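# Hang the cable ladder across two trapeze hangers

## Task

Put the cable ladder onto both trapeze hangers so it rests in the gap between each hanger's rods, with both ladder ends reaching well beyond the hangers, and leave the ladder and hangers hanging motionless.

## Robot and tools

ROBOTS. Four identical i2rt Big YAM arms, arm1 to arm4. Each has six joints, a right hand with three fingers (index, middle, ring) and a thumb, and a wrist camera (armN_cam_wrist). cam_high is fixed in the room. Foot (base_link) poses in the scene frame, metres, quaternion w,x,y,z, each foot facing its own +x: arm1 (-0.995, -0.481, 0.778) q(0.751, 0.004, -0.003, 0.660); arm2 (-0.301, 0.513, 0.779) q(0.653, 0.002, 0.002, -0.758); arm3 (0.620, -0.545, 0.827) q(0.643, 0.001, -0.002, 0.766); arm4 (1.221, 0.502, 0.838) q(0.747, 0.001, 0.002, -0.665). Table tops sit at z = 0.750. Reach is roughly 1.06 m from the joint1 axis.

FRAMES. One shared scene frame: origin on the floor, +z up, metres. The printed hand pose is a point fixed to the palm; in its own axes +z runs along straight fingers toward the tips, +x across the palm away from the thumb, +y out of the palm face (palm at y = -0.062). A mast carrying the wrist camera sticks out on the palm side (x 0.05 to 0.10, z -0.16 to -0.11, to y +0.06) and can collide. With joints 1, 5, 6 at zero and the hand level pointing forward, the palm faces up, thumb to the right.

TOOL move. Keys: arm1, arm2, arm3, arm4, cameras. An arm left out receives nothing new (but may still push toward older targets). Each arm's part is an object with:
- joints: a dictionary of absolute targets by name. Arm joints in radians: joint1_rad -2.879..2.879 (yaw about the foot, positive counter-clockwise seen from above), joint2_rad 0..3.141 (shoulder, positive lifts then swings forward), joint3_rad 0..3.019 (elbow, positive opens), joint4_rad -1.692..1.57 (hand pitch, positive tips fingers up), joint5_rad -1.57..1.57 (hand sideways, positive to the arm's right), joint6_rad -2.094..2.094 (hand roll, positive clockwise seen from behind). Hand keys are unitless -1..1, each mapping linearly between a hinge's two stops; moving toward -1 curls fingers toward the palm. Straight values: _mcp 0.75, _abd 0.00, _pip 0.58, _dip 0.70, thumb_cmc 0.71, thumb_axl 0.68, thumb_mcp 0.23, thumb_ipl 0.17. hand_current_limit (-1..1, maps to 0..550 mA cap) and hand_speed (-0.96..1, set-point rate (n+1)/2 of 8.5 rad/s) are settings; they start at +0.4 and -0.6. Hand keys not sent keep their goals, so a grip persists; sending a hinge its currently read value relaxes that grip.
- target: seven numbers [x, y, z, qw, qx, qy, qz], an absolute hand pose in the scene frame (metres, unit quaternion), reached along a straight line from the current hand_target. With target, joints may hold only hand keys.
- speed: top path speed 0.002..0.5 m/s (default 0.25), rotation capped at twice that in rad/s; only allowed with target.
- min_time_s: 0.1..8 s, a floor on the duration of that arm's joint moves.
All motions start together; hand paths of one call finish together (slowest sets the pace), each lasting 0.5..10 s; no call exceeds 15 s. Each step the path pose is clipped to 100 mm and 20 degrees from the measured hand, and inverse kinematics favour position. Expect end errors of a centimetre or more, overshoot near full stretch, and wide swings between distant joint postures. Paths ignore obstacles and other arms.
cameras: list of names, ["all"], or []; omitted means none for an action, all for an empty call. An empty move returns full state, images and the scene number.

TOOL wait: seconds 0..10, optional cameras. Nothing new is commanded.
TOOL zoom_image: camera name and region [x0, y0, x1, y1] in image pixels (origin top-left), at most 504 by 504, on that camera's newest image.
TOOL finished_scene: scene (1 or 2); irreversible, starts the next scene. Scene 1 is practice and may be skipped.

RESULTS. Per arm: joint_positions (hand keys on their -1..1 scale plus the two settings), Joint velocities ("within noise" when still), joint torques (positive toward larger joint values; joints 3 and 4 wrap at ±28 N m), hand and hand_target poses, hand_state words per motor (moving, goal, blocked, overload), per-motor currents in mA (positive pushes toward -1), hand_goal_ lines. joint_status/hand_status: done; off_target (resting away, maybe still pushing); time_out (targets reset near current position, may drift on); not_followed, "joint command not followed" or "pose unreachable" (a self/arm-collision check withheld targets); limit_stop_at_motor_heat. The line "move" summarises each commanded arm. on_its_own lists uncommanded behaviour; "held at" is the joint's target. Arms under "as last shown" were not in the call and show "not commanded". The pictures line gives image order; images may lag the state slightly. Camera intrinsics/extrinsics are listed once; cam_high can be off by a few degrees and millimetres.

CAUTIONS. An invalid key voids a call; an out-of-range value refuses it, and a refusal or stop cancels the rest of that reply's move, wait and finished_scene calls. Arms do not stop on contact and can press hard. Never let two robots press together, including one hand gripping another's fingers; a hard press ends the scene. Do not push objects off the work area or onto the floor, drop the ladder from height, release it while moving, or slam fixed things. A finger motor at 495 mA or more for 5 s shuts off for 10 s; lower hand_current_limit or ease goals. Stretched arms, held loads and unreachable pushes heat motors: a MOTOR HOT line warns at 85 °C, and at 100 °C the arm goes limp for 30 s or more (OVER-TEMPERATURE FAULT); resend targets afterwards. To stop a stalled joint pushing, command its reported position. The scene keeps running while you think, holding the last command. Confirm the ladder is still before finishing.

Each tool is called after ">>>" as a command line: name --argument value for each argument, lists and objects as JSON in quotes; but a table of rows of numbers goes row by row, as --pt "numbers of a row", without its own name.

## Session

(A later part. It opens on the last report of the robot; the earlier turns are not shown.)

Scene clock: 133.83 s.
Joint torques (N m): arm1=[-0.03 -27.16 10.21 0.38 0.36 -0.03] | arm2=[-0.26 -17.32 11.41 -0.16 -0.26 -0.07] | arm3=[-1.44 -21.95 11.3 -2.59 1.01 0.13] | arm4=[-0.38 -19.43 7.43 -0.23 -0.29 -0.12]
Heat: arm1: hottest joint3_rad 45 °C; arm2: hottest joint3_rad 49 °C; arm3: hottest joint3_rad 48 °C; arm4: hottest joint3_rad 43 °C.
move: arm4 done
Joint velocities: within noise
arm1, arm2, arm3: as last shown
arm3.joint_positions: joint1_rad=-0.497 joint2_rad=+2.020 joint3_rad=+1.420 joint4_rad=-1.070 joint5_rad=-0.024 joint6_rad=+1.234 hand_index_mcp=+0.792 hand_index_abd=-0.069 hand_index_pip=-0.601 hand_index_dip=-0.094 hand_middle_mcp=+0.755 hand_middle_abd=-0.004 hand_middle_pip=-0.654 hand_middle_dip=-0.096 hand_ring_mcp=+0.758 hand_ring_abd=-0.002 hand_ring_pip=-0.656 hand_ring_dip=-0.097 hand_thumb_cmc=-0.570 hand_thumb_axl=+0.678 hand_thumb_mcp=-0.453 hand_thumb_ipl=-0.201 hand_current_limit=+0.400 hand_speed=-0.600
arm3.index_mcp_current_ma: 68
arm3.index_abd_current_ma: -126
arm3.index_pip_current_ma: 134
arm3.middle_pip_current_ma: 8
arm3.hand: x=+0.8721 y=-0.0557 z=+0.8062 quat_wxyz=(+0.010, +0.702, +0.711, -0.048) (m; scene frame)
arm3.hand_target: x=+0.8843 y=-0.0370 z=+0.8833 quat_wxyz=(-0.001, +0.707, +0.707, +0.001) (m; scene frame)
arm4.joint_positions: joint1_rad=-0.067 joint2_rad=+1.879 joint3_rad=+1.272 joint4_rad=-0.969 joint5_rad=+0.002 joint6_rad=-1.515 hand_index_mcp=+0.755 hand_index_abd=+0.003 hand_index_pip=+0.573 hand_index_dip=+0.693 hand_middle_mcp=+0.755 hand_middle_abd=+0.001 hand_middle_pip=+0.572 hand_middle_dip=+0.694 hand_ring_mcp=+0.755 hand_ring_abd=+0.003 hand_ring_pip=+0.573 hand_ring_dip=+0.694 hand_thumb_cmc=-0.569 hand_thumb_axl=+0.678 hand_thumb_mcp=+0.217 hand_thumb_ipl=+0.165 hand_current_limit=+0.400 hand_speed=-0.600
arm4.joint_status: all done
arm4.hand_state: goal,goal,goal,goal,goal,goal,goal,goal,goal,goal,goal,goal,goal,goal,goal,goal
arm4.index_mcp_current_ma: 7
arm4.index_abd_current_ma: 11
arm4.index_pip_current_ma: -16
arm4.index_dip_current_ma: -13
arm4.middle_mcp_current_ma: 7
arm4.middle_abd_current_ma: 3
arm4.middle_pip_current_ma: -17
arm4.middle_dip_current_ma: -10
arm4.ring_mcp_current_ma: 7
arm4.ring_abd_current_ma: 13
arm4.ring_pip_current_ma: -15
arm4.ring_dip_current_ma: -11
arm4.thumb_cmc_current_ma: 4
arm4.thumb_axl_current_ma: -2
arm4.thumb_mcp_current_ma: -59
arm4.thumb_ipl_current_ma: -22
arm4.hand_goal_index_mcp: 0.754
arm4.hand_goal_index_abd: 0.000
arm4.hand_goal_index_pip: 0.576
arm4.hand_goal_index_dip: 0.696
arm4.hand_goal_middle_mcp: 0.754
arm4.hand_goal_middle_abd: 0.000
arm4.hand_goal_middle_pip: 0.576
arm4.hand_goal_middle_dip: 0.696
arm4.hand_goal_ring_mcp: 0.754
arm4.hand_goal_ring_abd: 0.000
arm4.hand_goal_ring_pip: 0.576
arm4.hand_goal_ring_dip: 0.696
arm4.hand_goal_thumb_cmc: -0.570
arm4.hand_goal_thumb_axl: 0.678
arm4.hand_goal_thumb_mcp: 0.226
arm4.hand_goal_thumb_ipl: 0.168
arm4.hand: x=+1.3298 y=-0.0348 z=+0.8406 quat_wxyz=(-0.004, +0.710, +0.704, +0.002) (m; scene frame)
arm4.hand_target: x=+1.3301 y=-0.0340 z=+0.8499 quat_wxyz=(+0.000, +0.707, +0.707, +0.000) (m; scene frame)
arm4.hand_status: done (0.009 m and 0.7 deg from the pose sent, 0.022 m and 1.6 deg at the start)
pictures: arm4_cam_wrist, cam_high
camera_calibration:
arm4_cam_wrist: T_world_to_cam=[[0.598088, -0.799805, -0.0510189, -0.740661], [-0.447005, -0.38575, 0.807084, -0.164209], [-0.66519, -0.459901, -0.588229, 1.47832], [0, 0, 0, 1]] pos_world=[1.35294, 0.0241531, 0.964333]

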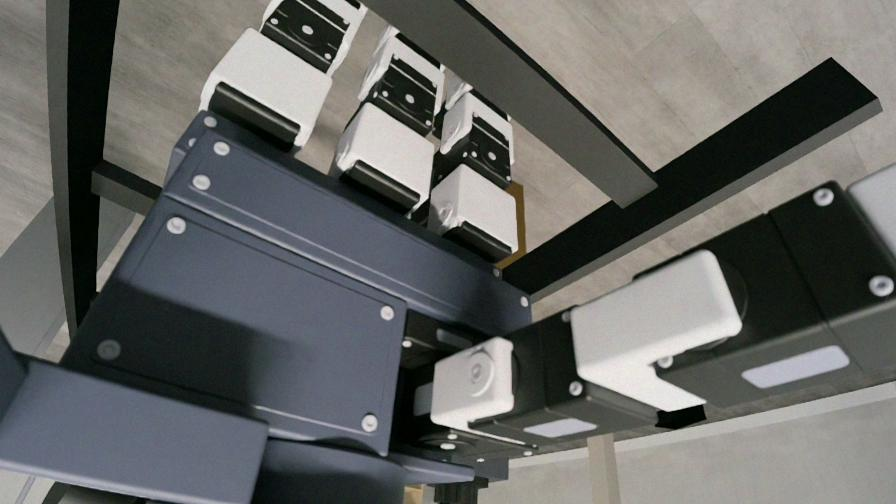

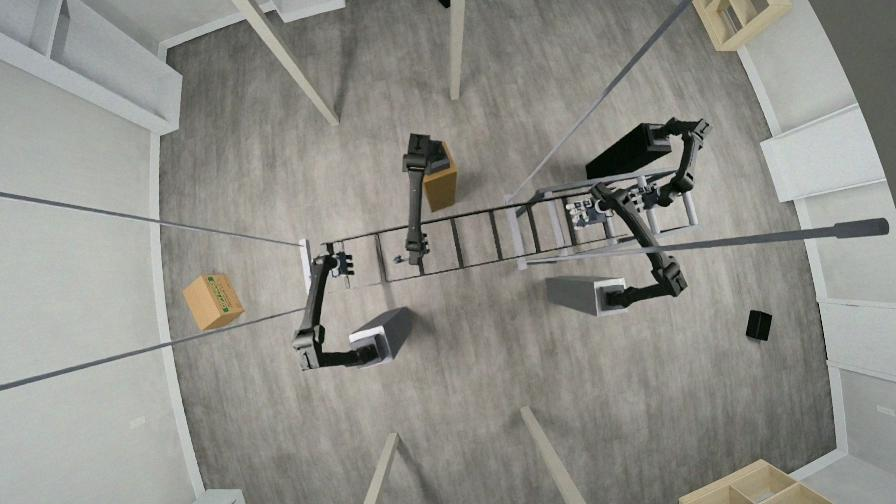

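>>> move --arm4 '{"target": [1.328, -0.034, 1.035, 0, 0.7071, 0.7071, 0], "speed": 0.2}' --arm3 '{"target": [0.885, -0.035, 0.905, 0, 0.7071, 0.7071, 0], "speed": 0.1}'

>>> move --arm4 '{"target": [1.105, -0.03, 1.035, 0, 0.7071, 0.7071, 0], "speed": 0.2}' --cameras '["cam_high", "arm4_cam_wrist"]'

Scene clock: 135.73 s.
Joint torques (N m): arm1=[0.21 -27.05 10.19 0.42 0.35 -0.01] | arm2=[-0.44 -17.32 11.43 -0.2 -0.27 -0.06] | arm3=[-1.44 -23.3 11.44 -3.22 1.04 0.14] | arm4=[-0.73 -16.91 12.05 -0.27 -0.28 -0.15]
Heat: arm1: hottest joint3_rad 44 °C; arm2: hottest joint3_rad 49 °C; arm3: hottest joint3_rad 48 °C; arm4: hottest joint3_rad 43 °C.
move: arm3 off_target; arm4 off_target
Joint velocities: within noise
arm1, arm2: as last shown
arm3.joint_positions: joint1_rad=-0.497 joint2_rad=+2.020 joint3_rad=+1.420 joint4_rad=-1.085 joint5_rad=-0.024 joint6_rad=+1.234 hand_index_mcp=+0.792 hand_index_abd=-0.071 hand_index_pip=-0.601 hand_index_dip=-0.096 hand_middle_mcp=+0.755 hand_middle_abd=-0.004 hand_middle_pip=-0.657 hand_middle_dip=-0.097 hand_ring_mcp=+0.758 hand_ring_abd=-0.002 hand_ring_pip=-0.656 hand_ring_dip=-0.097 hand_thumb_cmc=-0.570 hand_thumb_axl=+0.678 hand_thumb_mcp=-0.453 hand_thumb_ipl=-0.201 hand_current_limit=+0.400 hand_speed=-0.600
arm3.joint_status: not commanded
arm3.hand_state: blocked,blocked,blocked,goal,goal,goal,goal,goal,goal,goal,goal,goal,goal,goal,goal,goal
arm3.index_mcp_current_ma: 68
arm3.index_abd_current_ma: -132
arm3.index_pip_current_ma: 134
arm3.index_dip_current_ma: 2
arm3.middle_mcp_current_ma: 0
arm3.middle_abd_current_ma: -2
arm3.middle_pip_current_ma: 5
arm3.middle_dip_current_ma: 1
arm3.ring_mcp_current_ma: 3
arm3.ring_abd_current_ma: -1
arm3.ring_pip_current_ma: 6
arm3.ring_dip_current_ma: 1
arm3.thumb_cmc_current_ma: 0
arm3.thumb_axl_current_ma: 0
arm3.thumb_mcp_current_ma: -2
arm3.thumb_ipl_current_ma: 0
arm3.hand_goal_index_mcp: 0.754
arm3.hand_goal_index_abd: 0.000
arm3.hand_goal_index_pip: -0.664
arm3.hand_goal_index_dip: -0.100
arm3.hand_goal_middle_mcp: 0.754
arm3.hand_goal_middle_abd: 0.000
arm3.hand_goal_middle_pip: -0.664
arm3.hand_goal_middle_dip: -0.100
arm3.hand_goal_ring_mcp: 0.754
arm3.hand_goal_ring_abd: 0.000
arm3.hand_goal_ring_pip: -0.664
arm3.hand_goal_ring_dip: -0.100
arm3.hand_goal_thumb_cmc: -0.570
arm3.hand_goal_thumb_axl: 0.678
arm3.hand_goal_thumb_mcp: -0.450
arm3.hand_goal_thumb_ipl: -0.200
arm3.hand: x=+0.8709 y=-0.0590 z=+0.8064 quat_wxyz=(+0.013, +0.701, +0.710, -0.055) (m; scene frame)
arm3.hand_target: x=+0.8834 y=-0.0402 z=+0.8970 quat_wxyz=(-0.001, +0.707, +0.707, +0.001) (m; scene frame)
arm3.hand_status: off_target (0.102 m and 6.5 deg from the pose sent, 0.102 m and 5.7 deg at the start; pose on its path clipped on 22 of 49 steps)
arm4.joint_positions: joint1_rad=-0.067 joint2_rad=+1.690 joint3_rad=+1.515 joint4_rad=-1.422 joint5_rad=+0.002 joint6_rad=-1.517 hand_index_mcp=+0.755 hand_index_abd=+0.003 hand_index_pip=+0.573 hand_index_dip=+0.693 hand_middle_mcp=+0.755 hand_middle_abd=+0.001 hand_middle_pip=+0.572 hand_middle_dip=+0.694 hand_ring_mcp=+0.755 hand_ring_abd=+0.003 hand_ring_pip=+0.573 hand_ring_dip=+0.694 hand_thumb_cmc=-0.569 hand_thumb_axl=+0.678 hand_thumb_mcp=+0.217 hand_thumb_ipl=+0.165 hand_current_limit=+0.400 hand_speed=-0.600
arm4.joint_status: not commanded
arm4.hand_state: goal,goal,goal,goal,goal,goal,goal,goal,goal,goal,goal,goal,goal,goal,goal,goal
arm4.index_mcp_current_ma: 7
arm4.index_abd_current_ma: 11
arm4.index_pip_current_ma: -16
arm4.index_dip_current_ma: -13
arm4.middle_mcp_current_ma: 6
arm4.middle_abd_current_ma: 3
arm4.middle_pip_current_ma: -17
arm4.middle_dip_current_ma: -10
arm4.ring_mcp_current_ma: 6
arm4.ring_abd_current_ma: 10
arm4.ring_pip_current_ma: -15
arm4.ring_dip_current_ma: -11
arm4.thumb_cmc_current_ma: 4
arm4.thumb_axl_current_ma: -2
arm4.thumb_mcp_current_ma: -56
arm4.thumb_ipl_current_ma: -22
arm4.hand_goal_index_mcp: 0.754
arm4.hand_goal_index_abd: 0.000
arm4.hand_goal_index_pip: 0.576
arm4.hand_goal_index_dip: 0.696
arm4.hand_goal_middle_mcp: 0.754
arm4.hand_goal_middle_abd: 0.000
arm4.hand_goal_middle_pip: 0.576
arm4.hand_goal_middle_dip: 0.696
arm4.hand_goal_ring_mcp: 0.754
arm4.hand_goal_ring_abd: 0.000
arm4.hand_goal_ring_pip: 0.576
arm4.hand_goal_ring_dip: 0.696
arm4.hand_goal_thumb_cmc: -0.570
arm4.hand_goal_thumb_axl: 0.678
arm4.hand_goal_thumb_mcp: 0.226
arm4.hand_goal_thumb_ipl: 0.168
arm4.hand: x=+1.3294 y=-0.0257 z=+1.0191 quat_wxyz=(-0.012, +0.709, +0.705, +0.009) (m; scene frame)
arm4.hand_target: x=+1.3280 y=-0.0335 z=+1.0350 quat_wxyz=(+0.000, +0.707, +0.707, +0.000) (m; scene frame)
arm4.hand_status: off_target (0.018 m and 1.8 deg from the pose sent, 0.194 m and 0.7 deg at the start)
pictures: none

Scene clock: 137.63 s.
Joint torques (N m): arm1=[0.09 -27.05 10.29 0.34 0.34 -0.02] | arm2=[-0.21 -17.32 11.52 -0.2 -0.24 -0.06] | arm3=[-1.61 -23.3 11.55 -3.25 0.99 0.12] | arm4=[0.26 -15.21 12.77 -0.27 -0.3 -0.15]
Heat: arm1: hottest joint3_rad 44 °C; arm2: hottest joint3_rad 50 °C; arm3: hottest joint3_rad 48 °C; arm4: hottest joint3_rad 43 °C.
move: arm4 off_target
Joint velocities: within noise
arm1, arm2, arm3: as last shown
arm4.joint_positions: joint1_rad=-0.500 joint2_rad=+1.747 joint3_rad=+1.627 joint4_rad=-1.451 joint5_rad=+0.000 joint6_rad=-1.937 hand_index_mcp=+0.754 hand_index_abd=+0.003 hand_index_pip=+0.573 hand_index_dip=+0.693 hand_middle_mcp=+0.754 hand_middle_abd=+0.001 hand_middle_pip=+0.573 hand_middle_dip=+0.694 hand_ring_mcp=+0.754 hand_ring_abd=+0.003 hand_ring_pip=+0.573 hand_ring_dip=+0.694 hand_thumb_cmc=-0.569 hand_thumb_axl=+0.678 hand_thumb_mcp=+0.217 hand_thumb_ipl=+0.165 hand_current_limit=+0.400 hand_speed=-0.600
arm4.joint_status: not commanded
arm4.hand_state: goal,goal,goal,goal,goal,goal,goal,goal,goal,goal,goal,goal,goal,goal,goal,goal
arm4.index_mcp_current_ma: 1
arm4.index_abd_current_ma: 11
arm4.index_pip_current_ma: -13
arm4.index_dip_current_ma: -13
arm4.middle_mcp_current_ma: 1
arm4.middle_abd_current_ma: 3
arm4.middle_pip_current_ma: -14
arm4.middle_dip_current_ma: -10
arm4.ring_mcp_current_ma: 1
arm4.ring_abd_current_ma: 10
arm4.ring_pip_current_ma: -13
arm4.ring_dip_current_ma: -11
arm4.thumb_cmc_current_ma: 4
arm4.thumb_axl_current_ma: -2
arm4.thumb_mcp_current_ma: -56
arm4.thumb_ipl_current_ma: -22
arm4.hand_goal_index_mcp: 0.754
arm4.hand_goal_index_abd: 0.000
arm4.hand_goal_index_pip: 0.576
arm4.hand_goal_index_dip: 0.696
arm4.hand_goal_middle_mcp: 0.754
arm4.hand_goal_middle_abd: 0.000
arm4.hand_goal_middle_pip: 0.576
arm4.hand_goal_middle_dip: 0.696
arm4.hand_goal_ring_mcp: 0.754
arm4.hand_goal_ring_abd: 0.000
arm4.hand_goal_ring_pip: 0.576
arm4.hand_goal_ring_dip: 0.696
arm4.hand_goal_thumb_cmc: -0.570
arm4.hand_goal_thumb_axl: 0.678
arm4.hand_goal_thumb_mcp: 0.226
arm4.hand_goal_thumb_ipl: 0.168
arm4.hand: x=+1.1050 y=-0.0183 z=+1.0338 quat_wxyz=(-0.002, +0.714, +0.700, +0.001) (m; scene frame)
arm4.hand_target: x=+1.1051 y=-0.0296 z=+1.0348 quat_wxyz=(+0.000, +0.707, +0.707, +0.000) (m; scene frame)
arm4.hand_status: off_target (0.012 m and 1.1 deg from the pose sent, 0.225 m and 1.8 deg at the start)
pictures: arm4_cam_wrist, cam_high
camera_calibration:
arm4_cam_wrist: T_world_to_cam=[[0.589261, -0.806635, -0.0459527, -0.578775], [-0.453028, -0.376968, 0.807874, -0.408296], [-0.668982, -0.455231, -0.587561, 1.45361], [0, 0, 0, 1]] pos_world=[1.12852, 0.0409538, 1.15734]

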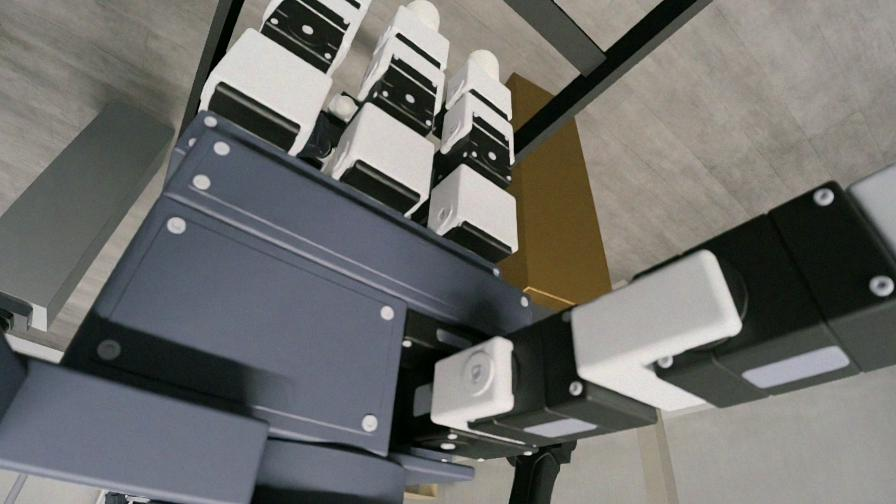

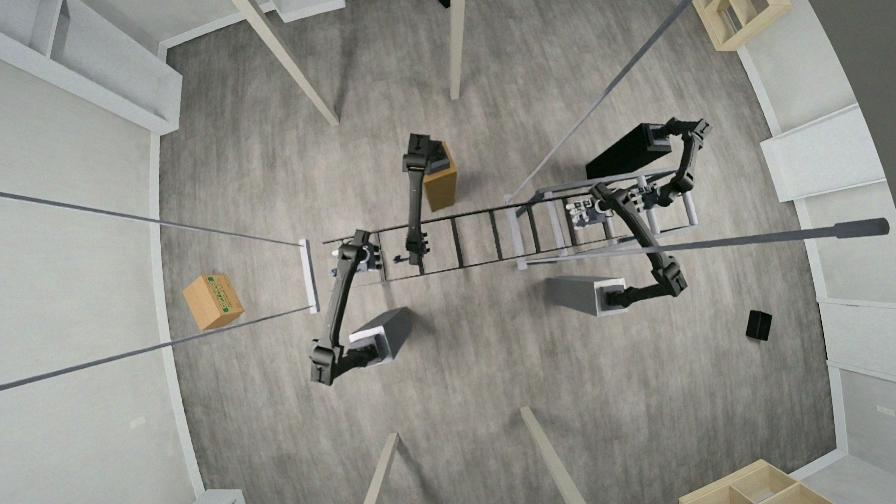

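>>> zoom_image --camera "arm4_cam_wrist" --region '[480, 0, 720, 160]'

>>> zoom_image --camera "cam_high" --region '[280, 190, 480, 330]'

Scaled by 2.100 from the camera's 896x504 image, which has a finer 1280x720 frame.

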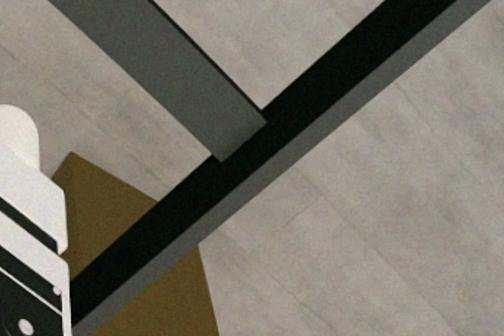

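Scaled by 2.520 from the camera's 896x504 image, which has a finer 1280x720 frame.

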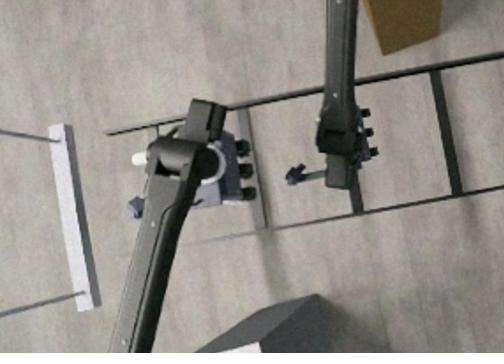

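>>> move --arm4 '{"target": [1.083, -0.045, 0.835, 0, 0.7071, 0.7071, 0], "speed": 0.15}' --cameras '["arm4_cam_wrist"]'

Scene clock: 141.53 s.
Joint torques (N m): arm1=[0.21 -27.46 10.19 0.42 0.36 -0.01] | arm2=[-0.15 -17.44 11.41 -0.09 -0.26 -0.07] | arm3=[-1.14 -23.06 11.51 -3.15 1.03 0.11] | arm4=[-1.14 -17.9 8.16 0.43 -0.29 -0.15]
Heat: arm1: hottest joint3_rad 44 °C; arm2: hottest joint3_rad 50 °C; arm3: hottest joint3_rad 48 °C; arm4: hottest joint3_rad 43 °C.
move: arm4 off_target
Joint velocities: within noise
arm1, arm2, arm3: as last shown
arm4.joint_positions: joint1_rad=-0.510 joint2_rad=+1.980 joint3_rad=+1.454 joint4_rad=-1.028 joint5_rad=+0.000 joint6_rad=-1.963 hand_index_mcp=+0.754 hand_index_abd=+0.003 hand_index_pip=+0.573 hand_index_dip=+0.693 hand_middle_mcp=+0.754 hand_middle_abd=+0.001 hand_middle_pip=+0.573 hand_middle_dip=+0.694 hand_ring_mcp=+0.754 hand_ring_abd=+0.002 hand_ring_pip=+0.573 hand_ring_dip=+0.694 hand_thumb_cmc=-0.569 hand_thumb_axl=+0.678 hand_thumb_mcp=+0.217 hand_thumb_ipl=+0.165 hand_current_limit=+0.400 hand_speed=-0.600
arm4.joint_status: not commanded
arm4.hand_state: goal,goal,goal,goal,goal,goal,goal,goal,goal,goal,goal,goal,goal,goal,goal,goal
arm4.index_mcp_current_ma: 1
arm4.index_abd_current_ma: 11
arm4.index_pip_current_ma: -13
arm4.index_dip_current_ma: -13
arm4.middle_mcp_current_ma: 1
arm4.middle_abd_current_ma: 3
arm4.middle_pip_current_ma: -14
arm4.middle_dip_current_ma: -10
arm4.ring_mcp_current_ma: 1
arm4.ring_abd_current_ma: 10
arm4.ring_pip_current_ma: -13
arm4.ring_dip_current_ma: -11
arm4.thumb_cmc_current_ma: 4
arm4.thumb_axl_current_ma: -2
arm4.thumb_mcp_current_ma: -56
arm4.thumb_ipl_current_ma: -22
arm4.hand_goal_index_mcp: 0.754
arm4.hand_goal_index_abd: 0.000
arm4.hand_goal_index_pip: 0.576
arm4.hand_goal_index_dip: 0.696
arm4.hand_goal_middle_mcp: 0.754
arm4.hand_goal_middle_abd: 0.000
arm4.hand_goal_middle_pip: 0.576
arm4.hand_goal_middle_dip: 0.696
arm4.hand_goal_ring_mcp: 0.754
arm4.hand_goal_ring_abd: 0.000
arm4.hand_goal_ring_pip: 0.576
arm4.hand_goal_ring_dip: 0.696
arm4.hand_goal_thumb_cmc: -0.570
arm4.hand_goal_thumb_axl: 0.678
arm4.hand_goal_thumb_mcp: 0.226
arm4.hand_goal_thumb_ipl: 0.168
arm4.hand: x=+1.0865 y=-0.0468 z=+0.8472 quat_wxyz=(+0.002, +0.708, +0.706, -0.007) (m; scene frame)
arm4.hand_target: x=+1.0831 y=-0.0448 z=+0.8352 quat_wxyz=(+0.000, +0.707, +0.707, +0.000) (m; scene frame)
arm4.hand_status: off_target (0.013 m and 0.8 deg from the pose sent, 0.202 m and 1.1 deg at the start)
pictures: arm4_cam_wrist
camera_calibration:
arm4_cam_wrist: T_world_to_cam=[[0.601871, -0.797744, -0.0368092, -0.620449], [-0.441419, -0.370739, 0.81713, -0.296703], [-0.665508, -0.475559, -0.575277, 1.3035], [0, 0, 0, 1]] pos_world=[1.10995, 0.0149308, 0.969478]

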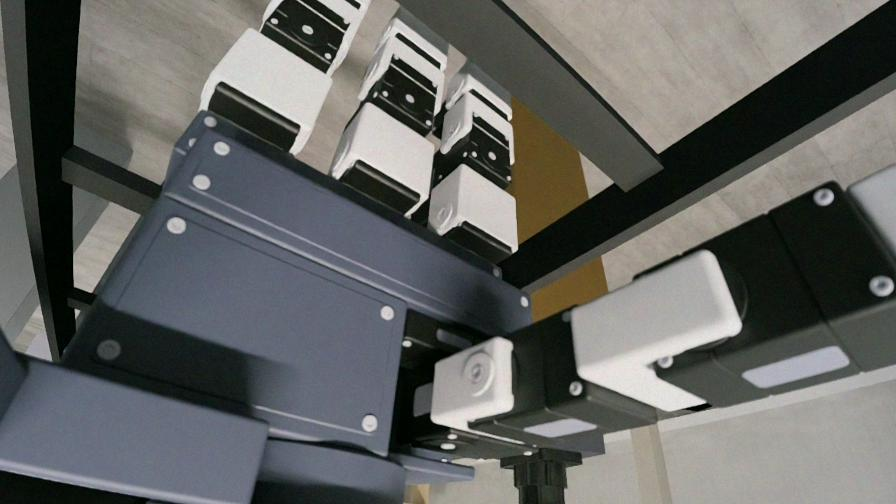

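>>> move --arm4 '{"target": [1.078, -0.045, 0.808, 0, 0.7071, 0.7071, 0], "speed": 0.1}'

>>> move --arm4 '{"joints": {"hand_index_pip": -0.664, "hand_middle_pip": -0.664, "hand_ring_pip": -0.664}}' --cameras '["arm4_cam_wrist"]'

Scene clock: 143.10 s.
Joint torques (N m): arm1=[0.26 -26.93 10.26 0.42 0.37 -0.01] | arm2=[-0.26 -17.08 11.44 -0.18 -0.26 -0.07] | arm3=[-1.73 -22.95 11.6 -3.37 1.03 0.14] | arm4=[-1.08 -17.61 7.69 0.53 -0.28 -0.13]
Heat: arm1: hottest joint3_rad 44 °C; arm2: hottest joint3_rad 50 °C; arm3: hottest joint3_rad 48 °C; arm4: hottest joint3_rad 43 °C.
move: arm4 off_target
Joint velocities: within noise
arm1, arm2, arm3: as last shown
arm4.joint_positions: joint1_rad=-0.518 joint2_rad=+2.014 joint3_rad=+1.445 joint4_rad=-0.974 joint5_rad=+0.000 joint6_rad=-1.970 hand_index_mcp=+0.754 hand_index_abd=+0.003 hand_index_pip=+0.573 hand_index_dip=+0.693 hand_middle_mcp=+0.754 hand_middle_abd=+0.001 hand_middle_pip=+0.573 hand_middle_dip=+0.694 hand_ring_mcp=+0.754 hand_ring_abd=+0.002 hand_ring_pip=+0.573 hand_ring_dip=+0.694 hand_thumb_cmc=-0.569 hand_thumb_axl=+0.678 hand_thumb_mcp=+0.217 hand_thumb_ipl=+0.165 hand_current_limit=+0.400 hand_speed=-0.600
arm4.joint_status: not commanded
arm4.hand_state: goal,goal,goal,goal,goal,goal,goal,goal,goal,goal,goal,goal,goal,goal,goal,goal
arm4.index_mcp_current_ma: 1
arm4.index_abd_current_ma: 11
arm4.index_pip_current_ma: -13
arm4.index_dip_current_ma: -13
arm4.middle_mcp_current_ma: 1
arm4.middle_abd_current_ma: 3
arm4.middle_pip_current_ma: -14
arm4.middle_dip_current_ma: -10
arm4.ring_mcp_current_ma: 1
arm4.ring_abd_current_ma: 10
arm4.ring_pip_current_ma: -13
arm4.ring_dip_current_ma: -11
arm4.thumb_cmc_current_ma: 4
arm4.thumb_axl_current_ma: -2
arm4.thumb_mcp_current_ma: -56
arm4.thumb_ipl_current_ma: -22
arm4.hand_goal_index_mcp: 0.754
arm4.hand_goal_index_abd: 0.000
arm4.hand_goal_index_pip: 0.576
arm4.hand_goal_index_dip: 0.696
arm4.hand_goal_middle_mcp: 0.754
arm4.hand_goal_middle_abd: 0.000
arm4.hand_goal_middle_pip: 0.576
arm4.hand_goal_middle_dip: 0.696
arm4.hand_goal_ring_mcp: 0.754
arm4.hand_goal_ring_abd: 0.000
arm4.hand_goal_ring_pip: 0.576
arm4.hand_goal_ring_dip: 0.696
arm4.hand_goal_thumb_cmc: -0.570
arm4.hand_goal_thumb_axl: 0.678
arm4.hand_goal_thumb_mcp: 0.226
arm4.hand_goal_thumb_ipl: 0.168
arm4.hand: x=+1.0806 y=-0.0492 z=+0.8255 quat_wxyz=(+0.004, +0.708, +0.706, -0.011) (m; scene frame)
arm4.hand_target: x=+1.0782 y=-0.0446 z=+0.8084 quat_wxyz=(+0.000, +0.707, +0.707, +0.000) (m; scene frame)
arm4.hand_status: off_target (0.018 m and 1.4 deg from the pose sent, 0.040 m and 0.8 deg at the start)
pictures: none

Scene clock: 144.47 s.
Joint torques (N m): arm1=[0.26 -26.93 10.22 0.53 0.36 -0.02] | arm2=[-0.15 -17.2 11.44 -0.24 -0.24 -0.05] | arm3=[-1.26 -22.12 11.7 -3.07 1 0.14] | arm4=[-1.08 -18.49 7.76 0.24 -0.39 -0.14]
Heat: arm1: hottest joint3_rad 44 °C; arm2: hottest joint3_rad 51 °C; arm3: hottest joint3_rad 48 °C; arm4: hottest joint3_rad 43 °C.
move: arm4 done
Joint velocities: within noise
arm1, arm3: as last shown
arm2.joint_positions: joint1_rad=+0.552 joint2_rad=+1.832 joint3_rad=+1.832 joint4_rad=-1.612 joint5_rad=+0.005 joint6_rad=-1.166 hand_index_mcp=+0.755 hand_index_abd=+0.003 hand_index_pip=+0.578 hand_index_dip=+0.694 hand_middle_mcp=+0.755 hand_middle_abd=+0.003 hand_middle_pip=+0.578 hand_middle_dip=+0.696 hand_ring_mcp=+0.755 hand_ring_abd=+0.003 hand_ring_pip=+0.579 hand_ring_dip=+0.697 hand_thumb_cmc=-0.570 hand_thumb_axl=+0.677 hand_thumb_mcp=+0.222 hand_thumb_ipl=+0.168 hand_current_limit=+0.400 hand_speed=-0.600
arm2.joint_status: not commanded
arm2.hand_state: goal,goal,goal,goal,goal,goal,goal,goal,goal,goal,goal,goal,goal,goal,goal,goal
arm2.index_mcp_current_ma: 2
arm2.index_abd_current_ma: 7
arm2.index_pip_current_ma: 6
arm2.index_dip_current_ma: -5
arm2.middle_mcp_current_ma: 2
arm2.middle_abd_current_ma: 7
arm2.middle_pip_current_ma: 5
arm2.middle_dip_current_ma: 1
arm2.ring_mcp_current_ma: 2
arm2.ring_abd_current_ma: 7
arm2.ring_pip_current_ma: 7
arm2.ring_dip_current_ma: 3
arm2.thumb_cmc_current_ma: 1
arm2.thumb_axl_current_ma: -2
arm2.thumb_mcp_current_ma: -16
arm2.thumb_ipl_current_ma: -1
arm2.hand_goal_index_mcp: 0.754
arm2.hand_goal_index_abd: 0.000
arm2.hand_goal_index_pip: 0.576
arm2.hand_goal_index_dip: 0.696
arm2.hand_goal_middle_mcp: 0.754
arm2.hand_goal_middle_abd: 0.000
arm2.hand_goal_middle_pip: 0.576
arm2.hand_goal_middle_dip: 0.696
arm2.hand_goal_ring_mcp: 0.754
arm2.hand_goal_ring_abd: 0.000
arm2.hand_goal_ring_pip: 0.576
arm2.hand_goal_ring_dip: 0.696
arm2.hand_goal_thumb_cmc: -0.570
arm2.hand_goal_thumb_axl: 0.678
arm2.hand_goal_thumb_mcp: 0.226
arm2.hand_goal_thumb_ipl: 0.168
arm2.hand: x=+0.0005 y=-0.0244 z=+1.0053 quat_wxyz=(-0.022, +0.707, +0.706, +0.008) (m; scene frame)
arm2.hand_target: x=-0.0005 y=-0.0340 z=+1.0299 quat_wxyz=(+0.000, +0.707, +0.707, +0.000) (m; scene frame)
arm2.hand_status: not commanded
arm3.joint_positions: joint1_rad=-0.497 joint2_rad=+2.012 joint3_rad=+1.420 joint4_rad=-1.087 joint5_rad=-0.024 joint6_rad=+1.234 hand_index_mcp=+0.792 hand_index_abd=-0.071 hand_index_pip=-0.601 hand_index_dip=-0.097 hand_middle_mcp=+0.755 hand_middle_abd=-0.004 hand_middle_pip=-0.657 hand_middle_dip=-0.097 hand_ring_mcp=+0.758 hand_ring_abd=-0.002 hand_ring_pip=-0.656 hand_ring_dip=-0.097 hand_thumb_cmc=-0.570 hand_thumb_axl=+0.678 hand_thumb_mcp=-0.453 hand_thumb_ipl=-0.201 hand_current_limit=+0.400 hand_speed=-0.600
arm3.ring_mcp_current_ma: 2
arm3.hand: x=+0.8711 y=-0.0584 z=+0.8106 quat_wxyz=(+0.012, +0.702, +0.711, -0.052) (m; scene frame)
arm3.hand_target: x=+0.8834 y=-0.0402 z=+0.8969 quat_wxyz=(-0.001, +0.707, +0.707, +0.001) (m; scene frame)
arm4.joint_positions: joint1_rad=-0.518 joint2_rad=+2.025 joint3_rad=+1.442 joint4_rad=-0.969 joint5_rad=+0.001 joint6_rad=-1.971 hand_index_mcp=+0.758 hand_index_abd=+0.002 hand_index_pip=-0.652 hand_index_dip=+0.693 hand_middle_mcp=+0.758 hand_middle_abd=+0.001 hand_middle_pip=-0.646 hand_middle_dip=+0.694 hand_ring_mcp=+0.760 hand_ring_abd=+0.002 hand_ring_pip=-0.644 hand_ring_dip=+0.694 hand_thumb_cmc=-0.569 hand_thumb_axl=+0.678 hand_thumb_mcp=+0.217 hand_thumb_ipl=+0.165 hand_current_limit=+0.400 hand_speed=-0.600
arm4.joint_status: all done
arm4.hand_state: goal,goal,goal,goal,goal,goal,goal,goal,goal,goal,goal,goal,goal,goal,goal,goal
arm4.index_mcp_current_ma: 23
arm4.index_abd_current_ma: 10
arm4.index_pip_current_ma: 56
arm4.index_dip_current_ma: -13
arm4.middle_mcp_current_ma: 20
arm4.middle_abd_current_ma: 3
arm4.middle_pip_current_ma: 88
arm4.middle_dip_current_ma: -10
arm4.ring_mcp_current_ma: 33
arm4.ring_abd_current_ma: 9
arm4.ring_pip_current_ma: 96
arm4.ring_dip_current_ma: -11
arm4.thumb_cmc_current_ma: 4
arm4.thumb_axl_current_ma: -2
arm4.thumb_mcp_current_ma: -54
arm4.thumb_ipl_current_ma: -22
arm4.hand_goal_index_mcp: 0.754
arm4.hand_goal_index_abd: 0.000
arm4.hand_goal_index_pip: -0.664
arm4.hand_goal_index_dip: 0.696
arm4.hand_goal_middle_mcp: 0.754
arm4.hand_goal_middle_abd: 0.000
arm4.hand_goal_middle_pip: -0.664
arm4.hand_goal_middle_dip: 0.696
arm4.hand_goal_ring_mcp: 0.754
arm4.hand_goal_ring_abd: 0.000
arm4.hand_goal_ring_pip: -0.664
arm4.hand_goal_ring_dip: 0.696
arm4.hand_goal_thumb_cmc: -0.570
arm4.hand_goal_thumb_axl: 0.678
arm4.hand_goal_thumb_mcp: 0.226
arm4.hand_goal_thumb_ipl: 0.168
arm4.hand: x=+1.0810 y=-0.0478 z=+0.8185 quat_wxyz=(+0.002, +0.708, +0.706, -0.008) (m; scene frame)
arm4.hand_target: x=+1.0782 y=-0.0446 z=+0.8084 quat_wxyz=(+0.000, +0.707, +0.707, +0.000) (m; scene frame)
arm4.hand_status: not commanded
pictures: arm4_cam_wrist
camera_calibration:
arm4_cam_wrist: T_world_to_cam=[[0.601878, -0.797751, -0.036552, -0.619226], [-0.44049, -0.369817, 0.818049, -0.277793], [-0.666117, -0.476265, -0.573986, 1.28238], [0, 0, 0, 1]] pos_world=[1.10455, 0.0140297, 0.940681]

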